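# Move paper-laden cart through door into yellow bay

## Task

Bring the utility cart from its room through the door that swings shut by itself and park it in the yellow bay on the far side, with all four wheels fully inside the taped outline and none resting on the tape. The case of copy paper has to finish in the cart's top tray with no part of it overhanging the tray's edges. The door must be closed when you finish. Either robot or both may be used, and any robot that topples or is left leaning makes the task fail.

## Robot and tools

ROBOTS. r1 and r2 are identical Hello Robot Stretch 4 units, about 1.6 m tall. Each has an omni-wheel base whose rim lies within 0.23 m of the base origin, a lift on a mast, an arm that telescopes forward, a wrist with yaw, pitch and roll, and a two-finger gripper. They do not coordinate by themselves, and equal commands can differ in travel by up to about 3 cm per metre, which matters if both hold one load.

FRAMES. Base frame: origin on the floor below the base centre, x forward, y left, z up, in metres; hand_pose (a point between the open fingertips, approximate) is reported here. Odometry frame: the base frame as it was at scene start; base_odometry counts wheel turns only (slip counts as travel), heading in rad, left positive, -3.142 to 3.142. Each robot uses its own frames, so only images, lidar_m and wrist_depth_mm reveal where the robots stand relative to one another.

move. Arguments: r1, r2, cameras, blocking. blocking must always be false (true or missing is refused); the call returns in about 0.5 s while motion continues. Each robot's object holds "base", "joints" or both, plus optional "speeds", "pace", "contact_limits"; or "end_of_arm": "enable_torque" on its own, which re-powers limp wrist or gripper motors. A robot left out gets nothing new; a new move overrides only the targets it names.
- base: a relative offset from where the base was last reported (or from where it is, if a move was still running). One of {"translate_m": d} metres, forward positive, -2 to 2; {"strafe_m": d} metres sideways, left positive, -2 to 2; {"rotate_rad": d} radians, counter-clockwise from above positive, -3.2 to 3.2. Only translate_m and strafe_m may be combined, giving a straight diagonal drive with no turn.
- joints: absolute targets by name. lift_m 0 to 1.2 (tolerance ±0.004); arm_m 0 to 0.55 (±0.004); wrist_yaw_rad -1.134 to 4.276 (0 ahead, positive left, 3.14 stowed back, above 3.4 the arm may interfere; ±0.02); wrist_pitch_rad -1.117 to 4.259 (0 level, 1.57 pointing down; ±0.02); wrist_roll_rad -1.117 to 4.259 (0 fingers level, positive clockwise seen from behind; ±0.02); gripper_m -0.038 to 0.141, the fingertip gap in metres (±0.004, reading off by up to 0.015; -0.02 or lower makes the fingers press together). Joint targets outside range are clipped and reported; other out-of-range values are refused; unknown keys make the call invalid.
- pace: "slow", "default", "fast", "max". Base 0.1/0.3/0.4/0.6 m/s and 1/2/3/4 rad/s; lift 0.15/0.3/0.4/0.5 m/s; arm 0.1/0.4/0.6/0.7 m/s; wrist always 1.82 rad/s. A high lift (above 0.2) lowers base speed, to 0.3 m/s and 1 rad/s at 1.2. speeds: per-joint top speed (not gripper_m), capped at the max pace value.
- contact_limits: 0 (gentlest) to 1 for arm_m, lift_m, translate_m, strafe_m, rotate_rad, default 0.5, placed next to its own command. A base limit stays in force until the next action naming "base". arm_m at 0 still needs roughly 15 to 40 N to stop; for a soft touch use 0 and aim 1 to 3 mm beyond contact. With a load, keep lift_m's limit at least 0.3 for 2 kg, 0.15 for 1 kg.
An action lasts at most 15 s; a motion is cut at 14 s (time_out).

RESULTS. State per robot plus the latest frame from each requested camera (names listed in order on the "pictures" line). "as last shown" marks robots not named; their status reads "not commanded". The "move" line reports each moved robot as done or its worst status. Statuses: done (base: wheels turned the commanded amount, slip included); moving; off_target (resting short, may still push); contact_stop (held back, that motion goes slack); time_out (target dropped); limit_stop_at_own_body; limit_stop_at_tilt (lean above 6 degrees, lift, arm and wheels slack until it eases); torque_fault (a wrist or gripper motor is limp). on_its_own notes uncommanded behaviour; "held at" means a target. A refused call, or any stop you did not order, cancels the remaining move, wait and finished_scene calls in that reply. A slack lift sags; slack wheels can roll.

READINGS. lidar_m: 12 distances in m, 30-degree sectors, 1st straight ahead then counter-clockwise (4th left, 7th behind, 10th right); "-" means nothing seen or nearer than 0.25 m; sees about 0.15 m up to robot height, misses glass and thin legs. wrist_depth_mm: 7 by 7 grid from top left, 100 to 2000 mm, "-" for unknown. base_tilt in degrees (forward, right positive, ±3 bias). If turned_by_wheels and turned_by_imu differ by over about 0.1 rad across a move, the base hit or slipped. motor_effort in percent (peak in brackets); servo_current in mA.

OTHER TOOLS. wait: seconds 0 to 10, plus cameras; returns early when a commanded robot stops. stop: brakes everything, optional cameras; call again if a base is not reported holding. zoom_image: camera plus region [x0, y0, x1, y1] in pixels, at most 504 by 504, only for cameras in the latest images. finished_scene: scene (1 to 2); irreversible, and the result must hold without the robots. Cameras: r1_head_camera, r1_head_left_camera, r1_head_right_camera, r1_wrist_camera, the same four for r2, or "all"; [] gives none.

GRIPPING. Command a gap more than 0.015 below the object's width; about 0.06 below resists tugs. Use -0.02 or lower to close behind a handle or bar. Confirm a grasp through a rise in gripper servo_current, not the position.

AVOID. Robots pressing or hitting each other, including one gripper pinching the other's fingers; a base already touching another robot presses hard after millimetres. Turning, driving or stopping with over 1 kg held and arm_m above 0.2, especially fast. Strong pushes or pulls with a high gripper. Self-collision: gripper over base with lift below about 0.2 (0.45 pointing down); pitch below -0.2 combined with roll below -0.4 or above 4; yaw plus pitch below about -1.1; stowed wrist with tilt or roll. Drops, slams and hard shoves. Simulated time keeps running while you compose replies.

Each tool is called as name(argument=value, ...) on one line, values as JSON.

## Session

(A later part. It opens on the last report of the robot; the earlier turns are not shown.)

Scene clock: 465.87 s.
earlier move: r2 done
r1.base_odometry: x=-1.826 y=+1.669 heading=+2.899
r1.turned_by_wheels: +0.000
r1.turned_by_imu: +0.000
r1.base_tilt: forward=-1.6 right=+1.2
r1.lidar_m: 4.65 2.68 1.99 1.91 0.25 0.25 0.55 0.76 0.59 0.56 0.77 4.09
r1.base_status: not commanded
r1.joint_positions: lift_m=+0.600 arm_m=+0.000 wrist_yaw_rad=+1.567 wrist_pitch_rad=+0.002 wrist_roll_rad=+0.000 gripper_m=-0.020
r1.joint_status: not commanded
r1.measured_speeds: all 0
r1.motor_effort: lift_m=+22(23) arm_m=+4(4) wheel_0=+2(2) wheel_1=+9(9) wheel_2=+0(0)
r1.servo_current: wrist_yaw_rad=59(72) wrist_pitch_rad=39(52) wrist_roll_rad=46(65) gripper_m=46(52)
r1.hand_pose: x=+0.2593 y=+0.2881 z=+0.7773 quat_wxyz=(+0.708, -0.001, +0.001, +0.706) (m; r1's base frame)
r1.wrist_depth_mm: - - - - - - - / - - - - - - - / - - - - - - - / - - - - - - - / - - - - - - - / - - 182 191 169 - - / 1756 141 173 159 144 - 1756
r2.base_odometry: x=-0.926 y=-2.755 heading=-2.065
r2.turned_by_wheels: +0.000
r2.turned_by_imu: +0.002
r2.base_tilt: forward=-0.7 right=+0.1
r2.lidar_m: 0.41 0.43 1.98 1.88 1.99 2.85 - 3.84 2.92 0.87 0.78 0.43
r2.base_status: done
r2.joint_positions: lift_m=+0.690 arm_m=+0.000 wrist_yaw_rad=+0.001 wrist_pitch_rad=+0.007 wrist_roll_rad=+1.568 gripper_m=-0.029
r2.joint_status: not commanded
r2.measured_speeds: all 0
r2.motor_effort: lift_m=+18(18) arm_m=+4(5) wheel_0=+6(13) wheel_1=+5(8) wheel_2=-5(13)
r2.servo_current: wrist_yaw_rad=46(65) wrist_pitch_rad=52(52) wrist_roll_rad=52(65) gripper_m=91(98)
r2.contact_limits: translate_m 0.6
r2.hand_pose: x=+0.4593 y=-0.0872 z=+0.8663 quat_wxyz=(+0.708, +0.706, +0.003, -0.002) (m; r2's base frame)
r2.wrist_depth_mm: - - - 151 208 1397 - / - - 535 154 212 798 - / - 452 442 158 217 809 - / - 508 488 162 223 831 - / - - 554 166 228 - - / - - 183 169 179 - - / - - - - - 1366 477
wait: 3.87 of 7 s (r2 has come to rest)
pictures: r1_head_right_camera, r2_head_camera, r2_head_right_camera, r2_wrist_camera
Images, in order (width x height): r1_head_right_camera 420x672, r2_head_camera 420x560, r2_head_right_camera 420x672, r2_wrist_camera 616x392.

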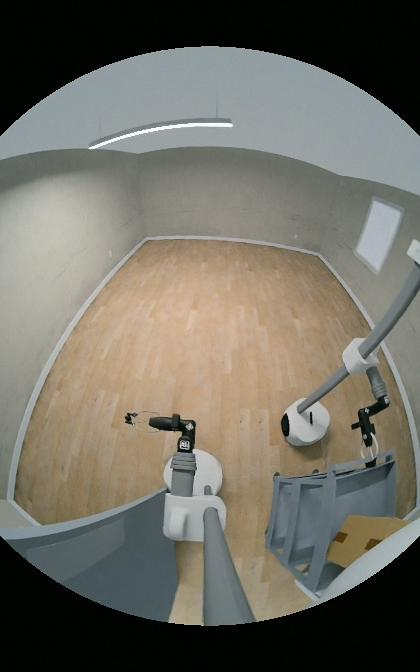

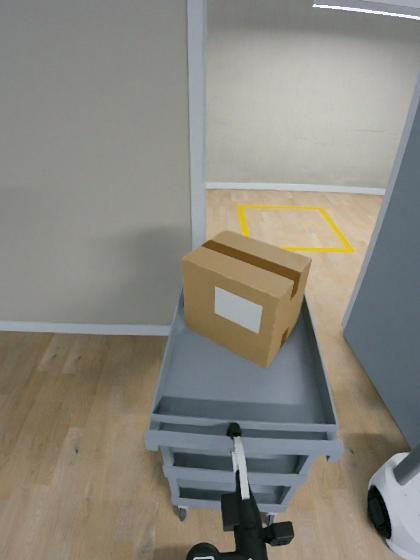

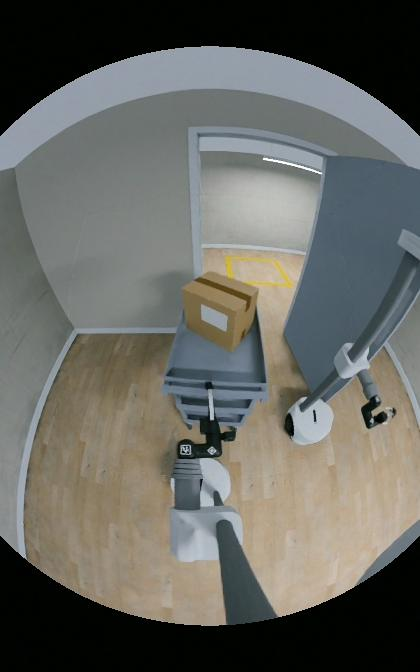

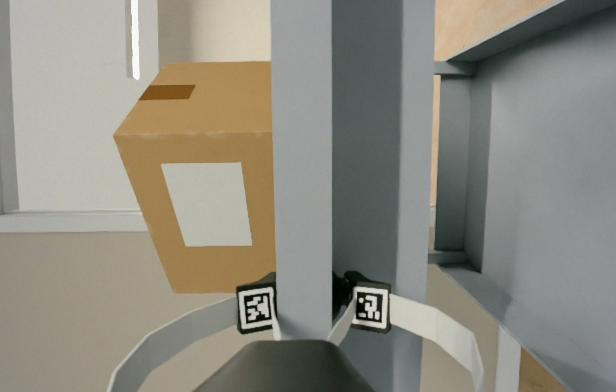

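move(blocking=false, r2={"base":{"strafe_m":0.13},"pace":"slow","contact_limits":{"strafe_m":0.7}}, cameras=[])

wait(seconds=3, cameras=[])

move(blocking=false, r2={"base":{"translate_m":0.2,"strafe_m":-0.09},"pace":"slow","contact_limits":{"translate_m":0.6}}, cameras=[])

wait(seconds=7, cameras=["r2_head_camera","r2_head_right_camera","r1_head_right_camera"])

Scene clock: 477.17 s.
move: r2 moving
r1: as last shown
r1.base_tilt: forward=-1.6 right=+1.3
r1.lidar_m: 4.62 2.63 2.00 1.90 0.25 0.25 0.55 0.75 0.55 0.56 0.77 4.10
r1.motor_effort: lift_m=+22(22) arm_m=+4(4) wheel_0=+2(2) wheel_1=+9(9) wheel_2=+0(0)
r1.servo_current: wrist_yaw_rad=65(65) wrist_pitch_rad=39(46) wrist_roll_rad=52(59) gripper_m=39(46)
r1.wrist_depth_mm: - - - - - - - / - - - - - - - / - - - - - - - / - - - - - - - / - - - - - - - / - - 182 191 169 - - / 1808 141 172 159 143 - 1708
r2.base_odometry: x=-0.913 y=-2.762 heading=-2.065
r2.turned_by_wheels: +0.000
r2.turned_by_imu: +0.000
r2.base_tilt: forward=-0.6 right=+0.1
r2.lidar_m: 0.40 0.46 1.94 1.87 1.98 2.84 - 3.88 2.94 0.88 0.81 0.42
r2.base_status: strafe_m moving
r2.joint_positions: lift_m=+0.690 arm_m=+0.000 wrist_yaw_rad=-0.001 wrist_pitch_rad=+0.007 wrist_roll_rad=+1.568 gripper_m=-0.029
r2.joint_status: not commanded
r2.measured_speeds: translate_m=+0.000 strafe_m=+0.055 rotate_rad=-0.001 lift_m=+0.000 arm_m=+0.000 wrist_yaw_rad=-0.028 wrist_pitch_rad=+0.000 wrist_roll_rad=+0.000
r2.motor_effort: lift_m=+18(18) arm_m=+4(4) wheel_0=-10(10) wheel_1=+6(9) wheel_2=-1(4)
r2.servo_current: wrist_yaw_rad=46(65) wrist_pitch_rad=46(52) wrist_roll_rad=46(59) gripper_m=91(91)
r2.contact_limits: strafe_m 0.7
r2.hand_pose: x=+0.4592 y=-0.0877 z=+0.8663 quat_wxyz=(+0.708, +0.706, +0.002, -0.003) (m; r2's base frame)
r2.wrist_depth_mm: - - - 153 209 1499 - / - - 549 156 215 798 - / - 462 445 159 219 809 - / - 508 488 163 224 831 - / - - 554 167 228 - - / - - 183 170 178 - - / - - - - 238 1366 480
pictures: none
No camera images: "cameras" was empty.

Scene clock: 479.10 s.
earlier move: r2 done
r1.base_odometry: x=-1.826 y=+1.669 heading=+2.899
r1.turned_by_wheels: +0.000
r1.turned_by_imu: +0.000
r1.base_tilt: forward=-1.6 right=+1.3
r1.lidar_m: 4.64 2.68 2.00 1.92 0.27 0.25 0.51 0.78 0.64 0.65 0.91 4.09
r1.base_status: not commanded
r1.joint_positions: lift_m=+0.600 arm_m=+0.000 wrist_yaw_rad=+1.567 wrist_pitch_rad=+0.002 wrist_roll_rad=+0.000 gripper_m=-0.020
r1.joint_status: not commanded
r1.measured_speeds: all 0
r1.motor_effort: lift_m=+22(23) arm_m=+4(4) wheel_0=+1(2) wheel_1=+9(9) wheel_2=+0(0)
r1.servo_current: wrist_yaw_rad=52(72) wrist_pitch_rad=39(46) wrist_roll_rad=52(59) gripper_m=39(52)
r1.hand_pose: x=+0.2593 y=+0.2881 z=+0.7773 quat_wxyz=(+0.708, -0.001, +0.001, +0.706) (m; r1's base frame)
r1.wrist_depth_mm: - - - - - - - / - - - - - - - / - - - - - - - / - - - - - - - / - - - - - - - / - - 182 191 169 - - / 1756 142 172 159 143 - 1756
r2.base_odometry: x=-0.812 y=-2.817 heading=-2.065
r2.turned_by_wheels: +0.000
r2.turned_by_imu: +0.000
r2.base_tilt: forward=-0.6 right=+0.0
r2.lidar_m: 0.43 1.67 1.84 1.76 1.89 2.70 - 4.06 3.06 0.99 0.89 0.38
r2.base_status: done
r2.joint_positions: lift_m=+0.690 arm_m=+0.000 wrist_yaw_rad=-0.002 wrist_pitch_rad=+0.007 wrist_roll_rad=+1.568 gripper_m=-0.029
r2.joint_status: not commanded
r2.measured_speeds: all 0
r2.motor_effort: lift_m=+18(18) arm_m=+4(5) wheel_0=-4(16) wheel_1=+2(9) wheel_2=+0(4)
r2.servo_current: wrist_yaw_rad=39(65) wrist_pitch_rad=52(52) wrist_roll_rad=39(59) gripper_m=91(98)
r2.contact_limits: strafe_m 0.7
r2.hand_pose: x=+0.4590 y=-0.0881 z=+0.8663 quat_wxyz=(+0.708, +0.706, +0.001, -0.003) (m; r2's base frame)
r2.wrist_depth_mm: - - 496 130 184 - - / - 421 418 135 193 - - / - 469 455 141 205 - - / - 535 539 150 216 - - / - - 621 157 225 - - / - - 181 168 179 559 500 / - - - - - 1366 1160
wait: 1.93 of 3 s (r2 has come to rest)
pictures: none
No camera images: "cameras" was empty.

Scene clock: 479.60 s.
move: r2 moving
r1: as last shown
r1.lidar_m: 4.64 2.66 1.99 1.92 0.26 0.25 0.54 0.77 0.63 0.65 0.88 4.13
r1.servo_current: wrist_yaw_rad=52(59) wrist_pitch_rad=46(46) wrist_roll_rad=52(65) gripper_m=46(46)
r1.wrist_depth_mm: - - - - - - - / - - - - - - - / - - - - - - - / - - - - - - - / - - - - - - - / - - 182 191 169 - - / 1756 142 172 159 143 - 1708
r2.base_odometry: x=-0.822 y=-2.825 heading=-2.064
r2.turned_by_wheels: +0.000
r2.turned_by_imu: +0.001
r2.base_tilt: forward=-0.7 right=+0.1
r2.lidar_m: 0.41 1.68 1.82 1.77 1.89 2.67 - 4.04 3.03 0.95 0.90 0.39
r2.base_status: translate_m moving; strafe_m moving
r2.joint_positions: lift_m=+0.690 arm_m=+0.000 wrist_yaw_rad=-0.002 wrist_pitch_rad=+0.007 wrist_roll_rad=+1.568 gripper_m=-0.029
r2.joint_status: not commanded
r2.measured_speeds: translate_m=+0.049 strafe_m=-0.022 rotate_rad=+0.000 lift_m=+0.000 arm_m=+0.000 wrist_yaw_rad=+0.000 wrist_pitch_rad=+0.000 wrist_roll_rad=+0.000
r2.motor_effort: lift_m=+18(18) arm_m=+4(5) wheel_0=+11(12) wheel_1=+4(6) wheel_2=-11(13)
r2.servo_current: wrist_yaw_rad=52(52) wrist_pitch_rad=46(52) wrist_roll_rad=39(59) gripper_m=85(91)
r2.contact_limits: translate_m 0.6
r2.hand_pose: x=+0.4590 y=-0.0881 z=+0.8663 quat_wxyz=(+0.708, +0.706, +0.001, -0.003) (m; r2's base frame)
r2.wrist_depth_mm: - - 484 127 181 - - / - 415 418 132 190 - - / - 466 459 140 202 - - / - 554 539 148 212 - - / - - 627 155 223 - - / - - 181 165 179 1366 496 / - - - - - 1366 1160
pictures: none
No camera images: "cameras" was empty.

Scene clock: 482.50 s.
earlier move: r2 done
r1.base_odometry: x=-1.826 y=+1.669 heading=+2.899
r1.turned_by_wheels: +0.000
r1.turned_by_imu: +0.000
r1.base_tilt: forward=-1.6 right=+1.3
r1.lidar_m: 4.65 2.69 1.97 1.93 0.25 0.25 0.55 0.82 0.64 0.67 0.78 4.10
r1.base_status: not commanded
r1.joint_positions: lift_m=+0.600 arm_m=+0.000 wrist_yaw_rad=+1.567 wrist_pitch_rad=+0.002 wrist_roll_rad=+0.000 gripper_m=-0.020
r1.joint_status: not commanded
r1.measured_speeds: all 0
r1.motor_effort: lift_m=+22(23) arm_m=+4(4) wheel_0=+1(2) wheel_1=+9(9) wheel_2=+0(0)
r1.servo_current: wrist_yaw_rad=39(72) wrist_pitch_rad=46(52) wrist_roll_rad=46(72) gripper_m=46(52)
r1.hand_pose: x=+0.2593 y=+0.2881 z=+0.7773 quat_wxyz=(+0.708, -0.001, +0.001, +0.706) (m; r1's base frame)
r1.wrist_depth_mm: - - - - - - - / - - - - - - - / - - - - - - - / - - - - - - - / - - - - - - - / - - 182 190 169 - - / 1808 141 172 159 143 - 1708
r2.base_odometry: x=-0.985 y=-2.950 heading=-2.064
r2.turned_by_wheels: +0.000
r2.turned_by_imu: +0.001
r2.base_tilt: forward=-0.6 right=+0.1
r2.lidar_m: 0.39 0.44 1.89 1.84 1.95 2.77 - 3.94 2.98 0.78 0.80 0.42
r2.base_status: done
r2.joint_positions: lift_m=+0.690 arm_m=+0.000 wrist_yaw_rad=+0.001 wrist_pitch_rad=+0.007 wrist_roll_rad=+1.568 gripper_m=-0.029
r2.joint_status: not commanded
r2.measured_speeds: all 0
r2.motor_effort: lift_m=+18(18) arm_m=+4(5) wheel_0=+6(15) wheel_1=+6(8) wheel_2=-5(13)
r2.servo_current: wrist_yaw_rad=46(65) wrist_pitch_rad=59(59) wrist_roll_rad=33(59) gripper_m=85(98)
r2.contact_limits: translate_m 0.6
r2.hand_pose: x=+0.4594 y=-0.0871 z=+0.8663 quat_wxyz=(+0.708, +0.706, +0.003, -0.002) (m; r2's base frame)
r2.wrist_depth_mm: - - - 144 201 741 - / - - 492 148 207 - - / - 445 439 153 213 - - / - 525 496 158 220 831 - / - - 580 165 227 - - / - - 181 169 179 - - / - - - - 242 - 462
wait: 2.90 of 7 s (r2 has come to rest)
pictures: r1_head_right_camera, r2_head_camera, r2_head_right_camera
Images, in order (width x height): r1_head_right_camera 420x672, r2_head_camera 420x560, r2_head_right_camera 420x672.

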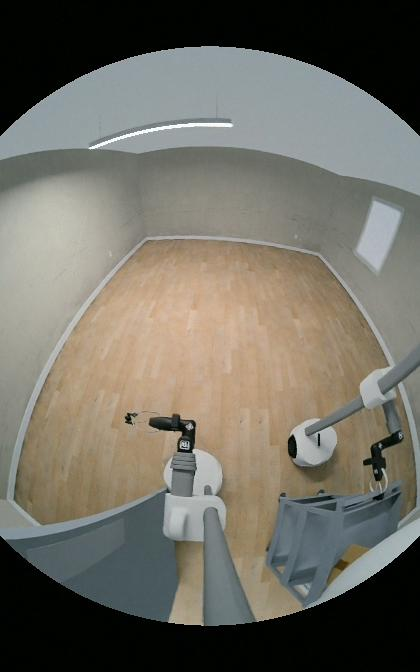

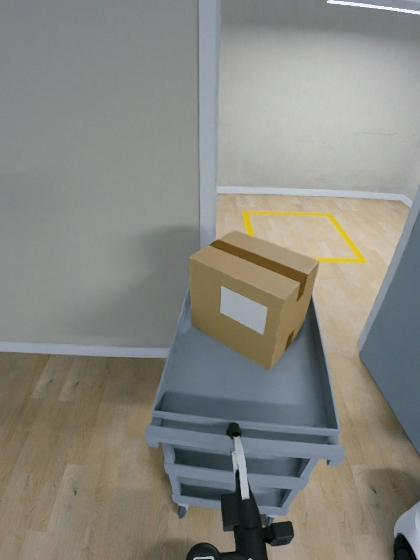

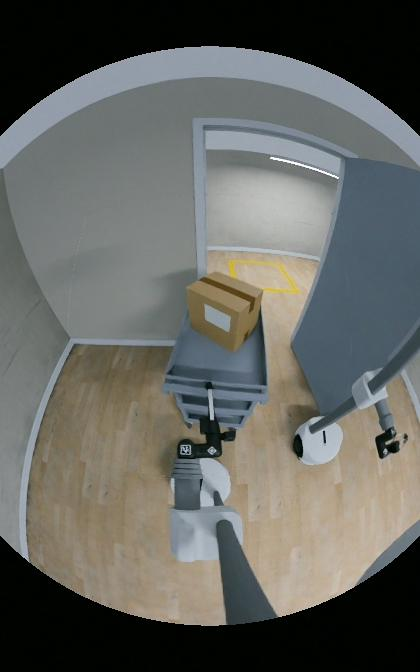

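move(blocking=false, r2={"base":{"strafe_m":0.09},"pace":"slow","contact_limits":{"strafe_m":0.7}}, cameras=[])

wait(seconds=3, cameras=[])

move(blocking=false, r2={"base":{"translate_m":0.3,"strafe_m":-0.17},"pace":"slow","contact_limits":{"translate_m":0.6}}, cameras=[])

wait(seconds=7, cameras=["r2_head_camera","r2_head_left_camera","r2_head_right_camera","r1_head_right_camera"])

Scene clock: 490.30 s.
move: r2 moving
r1: as last shown
r1.base_tilt: forward=-1.5 right=+1.3
r1.lidar_m: 4.66 2.67 1.98 1.93 0.28 0.25 0.52 0.81 0.65 0.68 0.78 4.11
r1.motor_effort: lift_m=+22(22) arm_m=+4(4) wheel_0=+2(2) wheel_1=+9(9) wheel_2=+0(0)
r1.servo_current: wrist_yaw_rad=65(65) wrist_pitch_rad=39(46) wrist_roll_rad=39(59) gripper_m=46(46)
r1.wrist_depth_mm: - - - - - - - / - - - - - - - / - - - - - - - / - - - - - - - / - - - - - - - / - - 182 191 170 - - / 1808 141 173 159 144 - 1661
r2.base_odometry: x=-0.973 y=-2.957 heading=-2.064
r2.turned_by_wheels: +0.000
r2.turned_by_imu: +0.000
r2.base_tilt: forward=-0.7 right=+0.1
r2.lidar_m: 0.40 1.47 1.88 1.82 1.93 2.74 - 3.93 3.01 0.79 0.81 0.42
r2.base_status: strafe_m moving
r2.joint_positions: lift_m=+0.690 arm_m=+0.000 wrist_yaw_rad=+0.000 wrist_pitch_rad=+0.007 wrist_roll_rad=+1.568 gripper_m=-0.029
r2.joint_status: not commanded
r2.measured_speeds: translate_m=+0.000 strafe_m=+0.054 rotate_rad=-0.002 lift_m=+0.000 arm_m=+0.000 wrist_yaw_rad=-0.026 wrist_pitch_rad=+0.000 wrist_roll_rad=+0.000
r2.motor_effort: lift_m=+18(18) arm_m=+4(4) wheel_0=-11(11) wheel_1=+8(9) wheel_2=-1(4)
r2.servo_current: wrist_yaw_rad=59(59) wrist_pitch_rad=46(52) wrist_roll_rad=46(52) gripper_m=85(98)
r2.contact_limits: strafe_m 0.7
r2.hand_pose: x=+0.4592 y=-0.0875 z=+0.8663 quat_wxyz=(+0.708, +0.706, +0.002, -0.002) (m; r2's base frame)
r2.wrist_depth_mm: - - - 146 203 732 - / - - 500 151 209 - - / - 445 436 155 214 - - / - 521 492 160 221 831 - / - - 574 166 227 - - / - - 181 169 180 - - / - - - - 241 - 462
pictures: none
No camera images: "cameras" was empty.

Scene clock: 491.83 s.
earlier move: r2 done
r1.base_odometry: x=-1.826 y=+1.669 heading=+2.899
r1.turned_by_wheels: +0.000
r1.turned_by_imu: +0.000
r1.base_tilt: forward=-1.6 right=+1.3
r1.lidar_m: 4.66 2.66 1.98 1.91 0.25 0.25 0.54 0.84 0.72 0.72 0.88 4.12
r1.base_status: not commanded
r1.joint_positions: lift_m=+0.600 arm_m=+0.000 wrist_yaw_rad=+1.567 wrist_pitch_rad=+0.002 wrist_roll_rad=+0.000 gripper_m=-0.020
r1.joint_status: not commanded
r1.measured_speeds: all 0
r1.motor_effort: lift_m=+22(23) arm_m=+4(4) wheel_0=+1(2) wheel_1=+9(9) wheel_2=+0(0)
r1.servo_current: wrist_yaw_rad=52(65) wrist_pitch_rad=46(52) wrist_roll_rad=46(65) gripper_m=46(46)
r1.hand_pose: x=+0.2593 y=+0.2881 z=+0.7773 quat_wxyz=(+0.708, -0.001, +0.001, +0.706) (m; r1's base frame)
r1.wrist_depth_mm: - - - - - - - / - - - - - - - / - - - - - - - / - - - - - - - / - - - - - - - / - - 182 191 169 - - / 1756 141 172 159 143 - 1708
r2.base_odometry: x=-0.906 y=-2.993 heading=-2.064
r2.turned_by_wheels: +0.000
r2.turned_by_imu: +0.000
r2.base_tilt: forward=-0.7 right=+0.1
r2.lidar_m: 0.42 1.47 1.82 1.76 1.88 2.63 - 4.10 3.08 0.85 0.89 0.41
r2.base_status: done
r2.joint_positions: lift_m=+0.690 arm_m=+0.000 wrist_yaw_rad=-0.002 wrist_pitch_rad=+0.007 wrist_roll_rad=+1.568 gripper_m=-0.029
r2.joint_status: not commanded
r2.measured_speeds: all 0
r2.motor_effort: lift_m=+18(18) arm_m=+4(5) wheel_0=-5(13) wheel_1=+5(9) wheel_2=+0(4)
r2.servo_current: wrist_yaw_rad=46(59) wrist_pitch_rad=46(52) wrist_roll_rad=39(65) gripper_m=91(98)
r2.contact_limits: strafe_m 0.7
r2.hand_pose: x=+0.4591 y=-0.0880 z=+0.8663 quat_wxyz=(+0.708, +0.706, +0.002, -0.003) (m; r2's base frame)
r2.wrist_depth_mm: - - 512 131 187 - - / - 436 415 137 195 - - / - 466 452 143 206 - - / - 530 535 152 216 - - / - - 615 158 226 - - / - - 180 169 179 - 484 / - - - - - - 452
wait: 1.53 of 3 s (r2 has come to rest)
pictures: none
No camera images: "cameras" was empty.

Scene clock: 492.33 s.
move: r2 moving
r1: as last shown
r1.lidar_m: 4.61 2.67 1.98 1.91 0.25 0.25 0.51 0.84 0.71 0.72 0.87 4.12
r1.servo_current: wrist_yaw_rad=59(59) wrist_pitch_rad=46(52) wrist_roll_rad=46(59) gripper_m=46(46)
r1.wrist_depth_mm: - - - - - - - / - - - - - - - / - - - - - - - / - - - - - - - / - - - - - - - / - - 182 191 169 - - / 1808 141 172 159 143 - 1708
r2.base_odometry: x=-0.918 y=-3.000 heading=-2.064
r2.turned_by_wheels: +0.000
r2.turned_by_imu: +0.001
r2.base_tilt: forward=-0.7 right=+0.0
r2.lidar_m: 0.40 1.43 1.82 1.76 1.87 2.69 - 4.03 3.08 0.85 0.89 0.40
r2.base_status: translate_m moving; strafe_m moving
r2.joint_positions: lift_m=+0.690 arm_m=+0.000 wrist_yaw_rad=-0.001 wrist_pitch_rad=+0.007 wrist_roll_rad=+1.568 gripper_m=-0.029
r2.joint_status: not commanded
r2.measured_speeds: translate_m=+0.050 strafe_m=-0.028 rotate_rad=+0.003 lift_m=+0.000 arm_m=+0.000 wrist_yaw_rad=+0.020 wrist_pitch_rad=+0.000 wrist_roll_rad=+0.000
r2.motor_effort: lift_m=+18(18) arm_m=+4(5) wheel_0=+9(12) wheel_1=+7(7) wheel_2=-11(12)
r2.servo_current: wrist_yaw_rad=52(59) wrist_pitch_rad=52(52) wrist_roll_rad=52(52) gripper_m=85(91)
r2.contact_limits: translate_m 0.6
r2.hand_pose: x=+0.4591 y=-0.0878 z=+0.8663 quat_wxyz=(+0.708, +0.706, +0.002, -0.003) (m; r2's base frame)
r2.wrist_depth_mm: - - 496 - 183 - - / - 427 413 133 193 - - / - 462 455 140 204 - - / - 530 535 149 214 - - / - - 621 156 224 - - / - - 181 167 179 - 500 / - - - - - - 439
pictures: none
No camera images: "cameras" was empty.

Scene clock: 496.43 s.
earlier move: r2 done
r1.base_odometry: x=-1.826 y=+1.669 heading=+2.899
r1.turned_by_wheels: +0.000
r1.turned_by_imu: +0.000
r1.base_tilt: forward=-1.6 right=+1.3
r1.lidar_m: 4.63 2.69 1.99 1.92 0.25 0.25 0.55 0.80 0.69 0.68 2.95 4.08
r1.base_status: not commanded
r1.joint_positions: lift_m=+0.600 arm_m=+0.000 wrist_yaw_rad=+1.567 wrist_pitch_rad=+0.002 wrist_roll_rad=+0.000 gripper_m=-0.020
r1.joint_status: not commanded
r1.measured_speeds: all 0
r1.motor_effort: lift_m=+22(23) arm_m=+4(4) wheel_0=+2(2) wheel_1=+9(10) wheel_2=+0(0)
r1.servo_current: wrist_yaw_rad=46(72) wrist_pitch_rad=39(52) wrist_roll_rad=59(65) gripper_m=39(52)
r1.hand_pose: x=+0.2593 y=+0.2881 z=+0.7773 quat_wxyz=(+0.708, -0.001, +0.001, +0.706) (m; r1's base frame)
r1.wrist_depth_mm: - - - - - - - / - - - - - - - / - - - - - - - / - - - - - - - / - - - - - - - / - - 182 190 170 - - / 1756 141 173 159 143 - 1661
r2.base_odometry: x=-1.198 y=-3.176 heading=-2.064
r2.turned_by_wheels: +0.000
r2.turned_by_imu: +0.002
r2.base_tilt: forward=-0.7 right=+0.1
r2.lidar_m: 0.39 0.41 1.60 1.87 2.01 2.86 - 3.81 0.73 0.68 1.07 0.43
r2.base_status: done
r2.joint_positions: lift_m=+0.690 arm_m=+0.000 wrist_yaw_rad=+0.001 wrist_pitch_rad=+0.007 wrist_roll_rad=+1.568 gripper_m=-0.029
r2.joint_status: not commanded
r2.measured_speeds: all 0
r2.motor_effort: lift_m=+18(18) arm_m=+4(5) wheel_0=+5(14) wheel_1=+5(8) wheel_2=-9(12)
r2.servo_current: wrist_yaw_rad=46(59) wrist_pitch_rad=46(59) wrist_roll_rad=46(59) gripper_m=85(98)
r2.contact_limits: translate_m 0.6
r2.hand_pose: x=+0.4594 y=-0.0871 z=+0.8663 quat_wxyz=(+0.708, +0.706, +0.003, -0.002) (m; r2's base frame)
r2.wrist_depth_mm: - - - 167 227 1576 1118 / - - - 167 228 798 - / - - 500 168 229 831 - / - 484 466 228 229 831 - / - 525 521 169 230 831 - / - - 184 169 179 - - / - - - - 232 - -
wait: 4.10 of 7 s (r2 has come to rest)
pictures: r1_head_right_camera, r2_head_camera, r2_head_left_camera, r2_head_right_camera
Images, in order (width x height): r1_head_right_camera 420x672, r2_head_camera 420x560, r2_head_left_camera 420x672, r2_head_right_camera 420x672.

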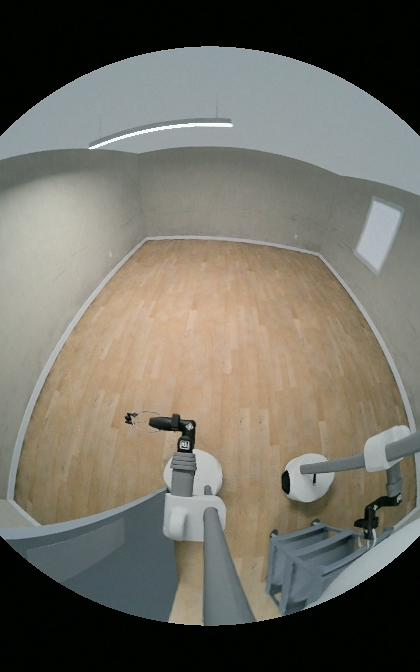

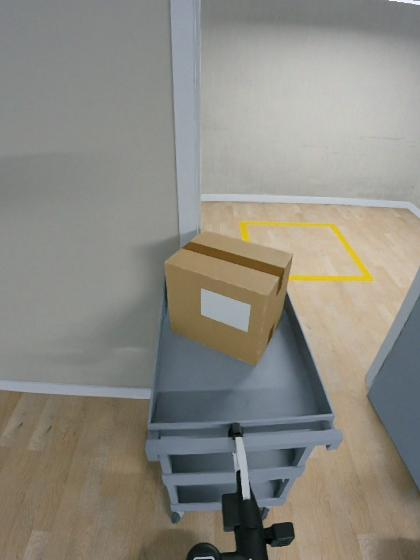

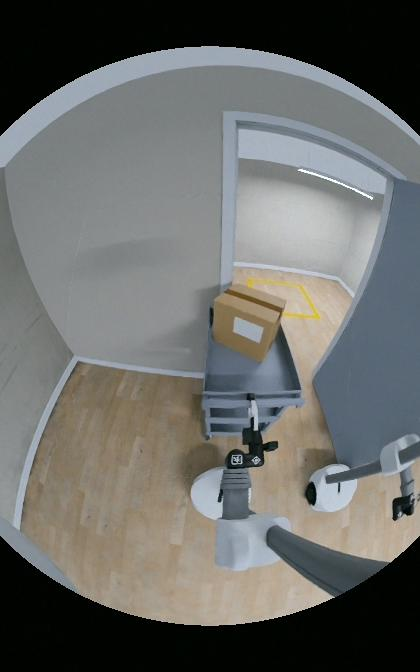

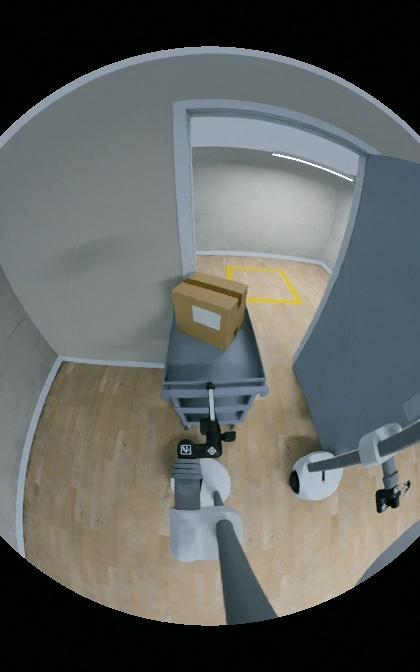

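move(blocking=false, r2={"base":{"translate_m":-0.4},"pace":"slow","contact_limits":{"translate_m":0.7}}, cameras=[])

wait(seconds=6, cameras=["r2_head_camera"])

move(blocking=false, r2={"base":{"translate_m":0.04,"strafe_m":0.28},"pace":"slow","contact_limits":{"translate_m":0.6}}, cameras=[])

wait(seconds=7, cameras=["r2_head_camera","r2_wrist_camera","r2_head_right_camera"])

Scene clock: 529.73 s.
move: r2 moving
r1: as last shown
r1.lidar_m: 4.64 2.69 1.98 1.92 0.25 0.25 0.55 0.82 0.73 0.67 2.93 4.10
r1.motor_effort: lift_m=+22(22) arm_m=+4(4) wheel_0=+1(2) wheel_1=+9(9) wheel_2=+0(0)
r1.servo_current: wrist_yaw_rad=39(65) wrist_pitch_rad=39(46) wrist_roll_rad=59(59) gripper_m=46(52)
r1.wrist_depth_mm: - - - - - - - / - - - - - - - / - - - - - - - / - - - - - - - / - - - - - - - / - - 182 191 169 - - / 1808 141 172 160 143 - 1756
r2.base_odometry: x=-1.192 y=-3.166 heading=-2.064
r2.turned_by_wheels: +0.000
r2.turned_by_imu: +0.001
r2.base_tilt: forward=-0.6 right=+0.1
r2.lidar_m: 0.40 0.41 1.64 1.88 2.02 2.90 - 3.83 0.74 0.68 1.06 0.44
r2.base_status: translate_m moving
r2.joint_positions: lift_m=+0.690 arm_m=+0.000 wrist_yaw_rad=+0.001 wrist_pitch_rad=+0.007 wrist_roll_rad=+1.568 gripper_m=-0.029
r2.joint_status: not commanded
r2.measured_speeds: translate_m=-0.047 strafe_m=+0.000 rotate_rad=+0.000 lift_m=+0.000 arm_m=+0.000 wrist_yaw_rad=+0.002 wrist_pitch_rad=+0.000 wrist_roll_rad=+0.000
r2.motor_effort: lift_m=+18(18) arm_m=+4(5) wheel_0=-4(9) wheel_1=-5(7) wheel_2=+12(12)
r2.servo_current: wrist_yaw_rad=52(59) wrist_pitch_rad=46(52) wrist_roll_rad=39(52) gripper_m=91(91)
r2.contact_limits: translate_m 0.7
r2.hand_pose: x=+0.4594 y=-0.0870 z=+0.8663 quat_wxyz=(+0.708, +0.706, +0.003, -0.002) (m; r2's base frame)
r2.wrist_depth_mm: - - - 165 224 1576 508 / - - - 166 225 741 - / - - 484 167 227 820 - / - 488 466 228 229 842 - / - 535 521 169 230 842 - / - - 185 170 179 - - / - - - - 234 - -
pictures: none
No camera images: "cameras" was empty.

Scene clock: 534.53 s.
earlier move: r2 done
r1.base_odometry: x=-1.826 y=+1.669 heading=+2.899
r1.turned_by_wheels: +0.000
r1.turned_by_imu: +0.000
r1.base_tilt: forward=-1.6 right=+1.3
r1.lidar_m: 4.66 2.66 1.98 1.92 0.25 0.25 0.56 0.82 0.55 0.54 0.71 4.11
r1.base_status: not commanded
r1.joint_positions: lift_m=+0.600 arm_m=+0.000 wrist_yaw_rad=+1.567 wrist_pitch_rad=+0.002 wrist_roll_rad=+0.000 gripper_m=-0.020
r1.joint_status: not commanded
r1.measured_speeds: all 0
r1.motor_effort: lift_m=+22(23) arm_m=+4(4) wheel_0=+2(2) wheel_1=+9(9) wheel_2=+0(0)
r1.servo_current: wrist_yaw_rad=46(72) wrist_pitch_rad=39(52) wrist_roll_rad=46(72) gripper_m=46(52)
r1.hand_pose: x=+0.2593 y=+0.2881 z=+0.7773 quat_wxyz=(+0.708, -0.001, +0.001, +0.706) (m; r1's base frame)
r1.wrist_depth_mm: - - - - - - - / - - - - - - - / - - - - - - - / - - - - - - - / - - - - - - - / - - 182 191 169 - - / 1756 141 172 160 143 - 1708
r2.base_odometry: x=-1.009 y=-2.824 heading=-2.065
r2.turned_by_wheels: -0.001
r2.turned_by_imu: +0.000
r2.base_tilt: forward=-0.7 right=+0.0
r2.lidar_m: 0.39 0.44 1.96 1.93 2.05 2.92 - 3.80 2.87 0.71 0.73 0.43
r2.base_status: done
r2.joint_positions: lift_m=+0.690 arm_m=+0.000 wrist_yaw_rad=+0.000 wrist_pitch_rad=+0.007 wrist_roll_rad=+1.568 gripper_m=-0.029
r2.joint_status: not commanded
r2.measured_speeds: all 0
r2.motor_effort: lift_m=+18(18) arm_m=+4(5) wheel_0=-6(13) wheel_1=-4(9) wheel_2=+5(14)
r2.servo_current: wrist_yaw_rad=39(59) wrist_pitch_rad=46(52) wrist_roll_rad=46(59) gripper_m=91(98)
r2.contact_limits: translate_m 0.7
r2.hand_pose: x=+0.4593 y=-0.0873 z=+0.8663 quat_wxyz=(+0.708, +0.706, +0.002, -0.002) (m; r2's base frame)
r2.wrist_depth_mm: - - - 171 232 1576 1138 / - - - 171 232 788 - / - - 517 170 232 809 - / - 480 469 230 232 831 - / - 512 517 170 231 831 - / - - 185 170 179 - - / - - - - 232 - -
wait: 4.80 of 6 s (r2 has come to rest)
pictures: r2_head_camera
Images, in order (width x height): r2_head_camera 420x560.

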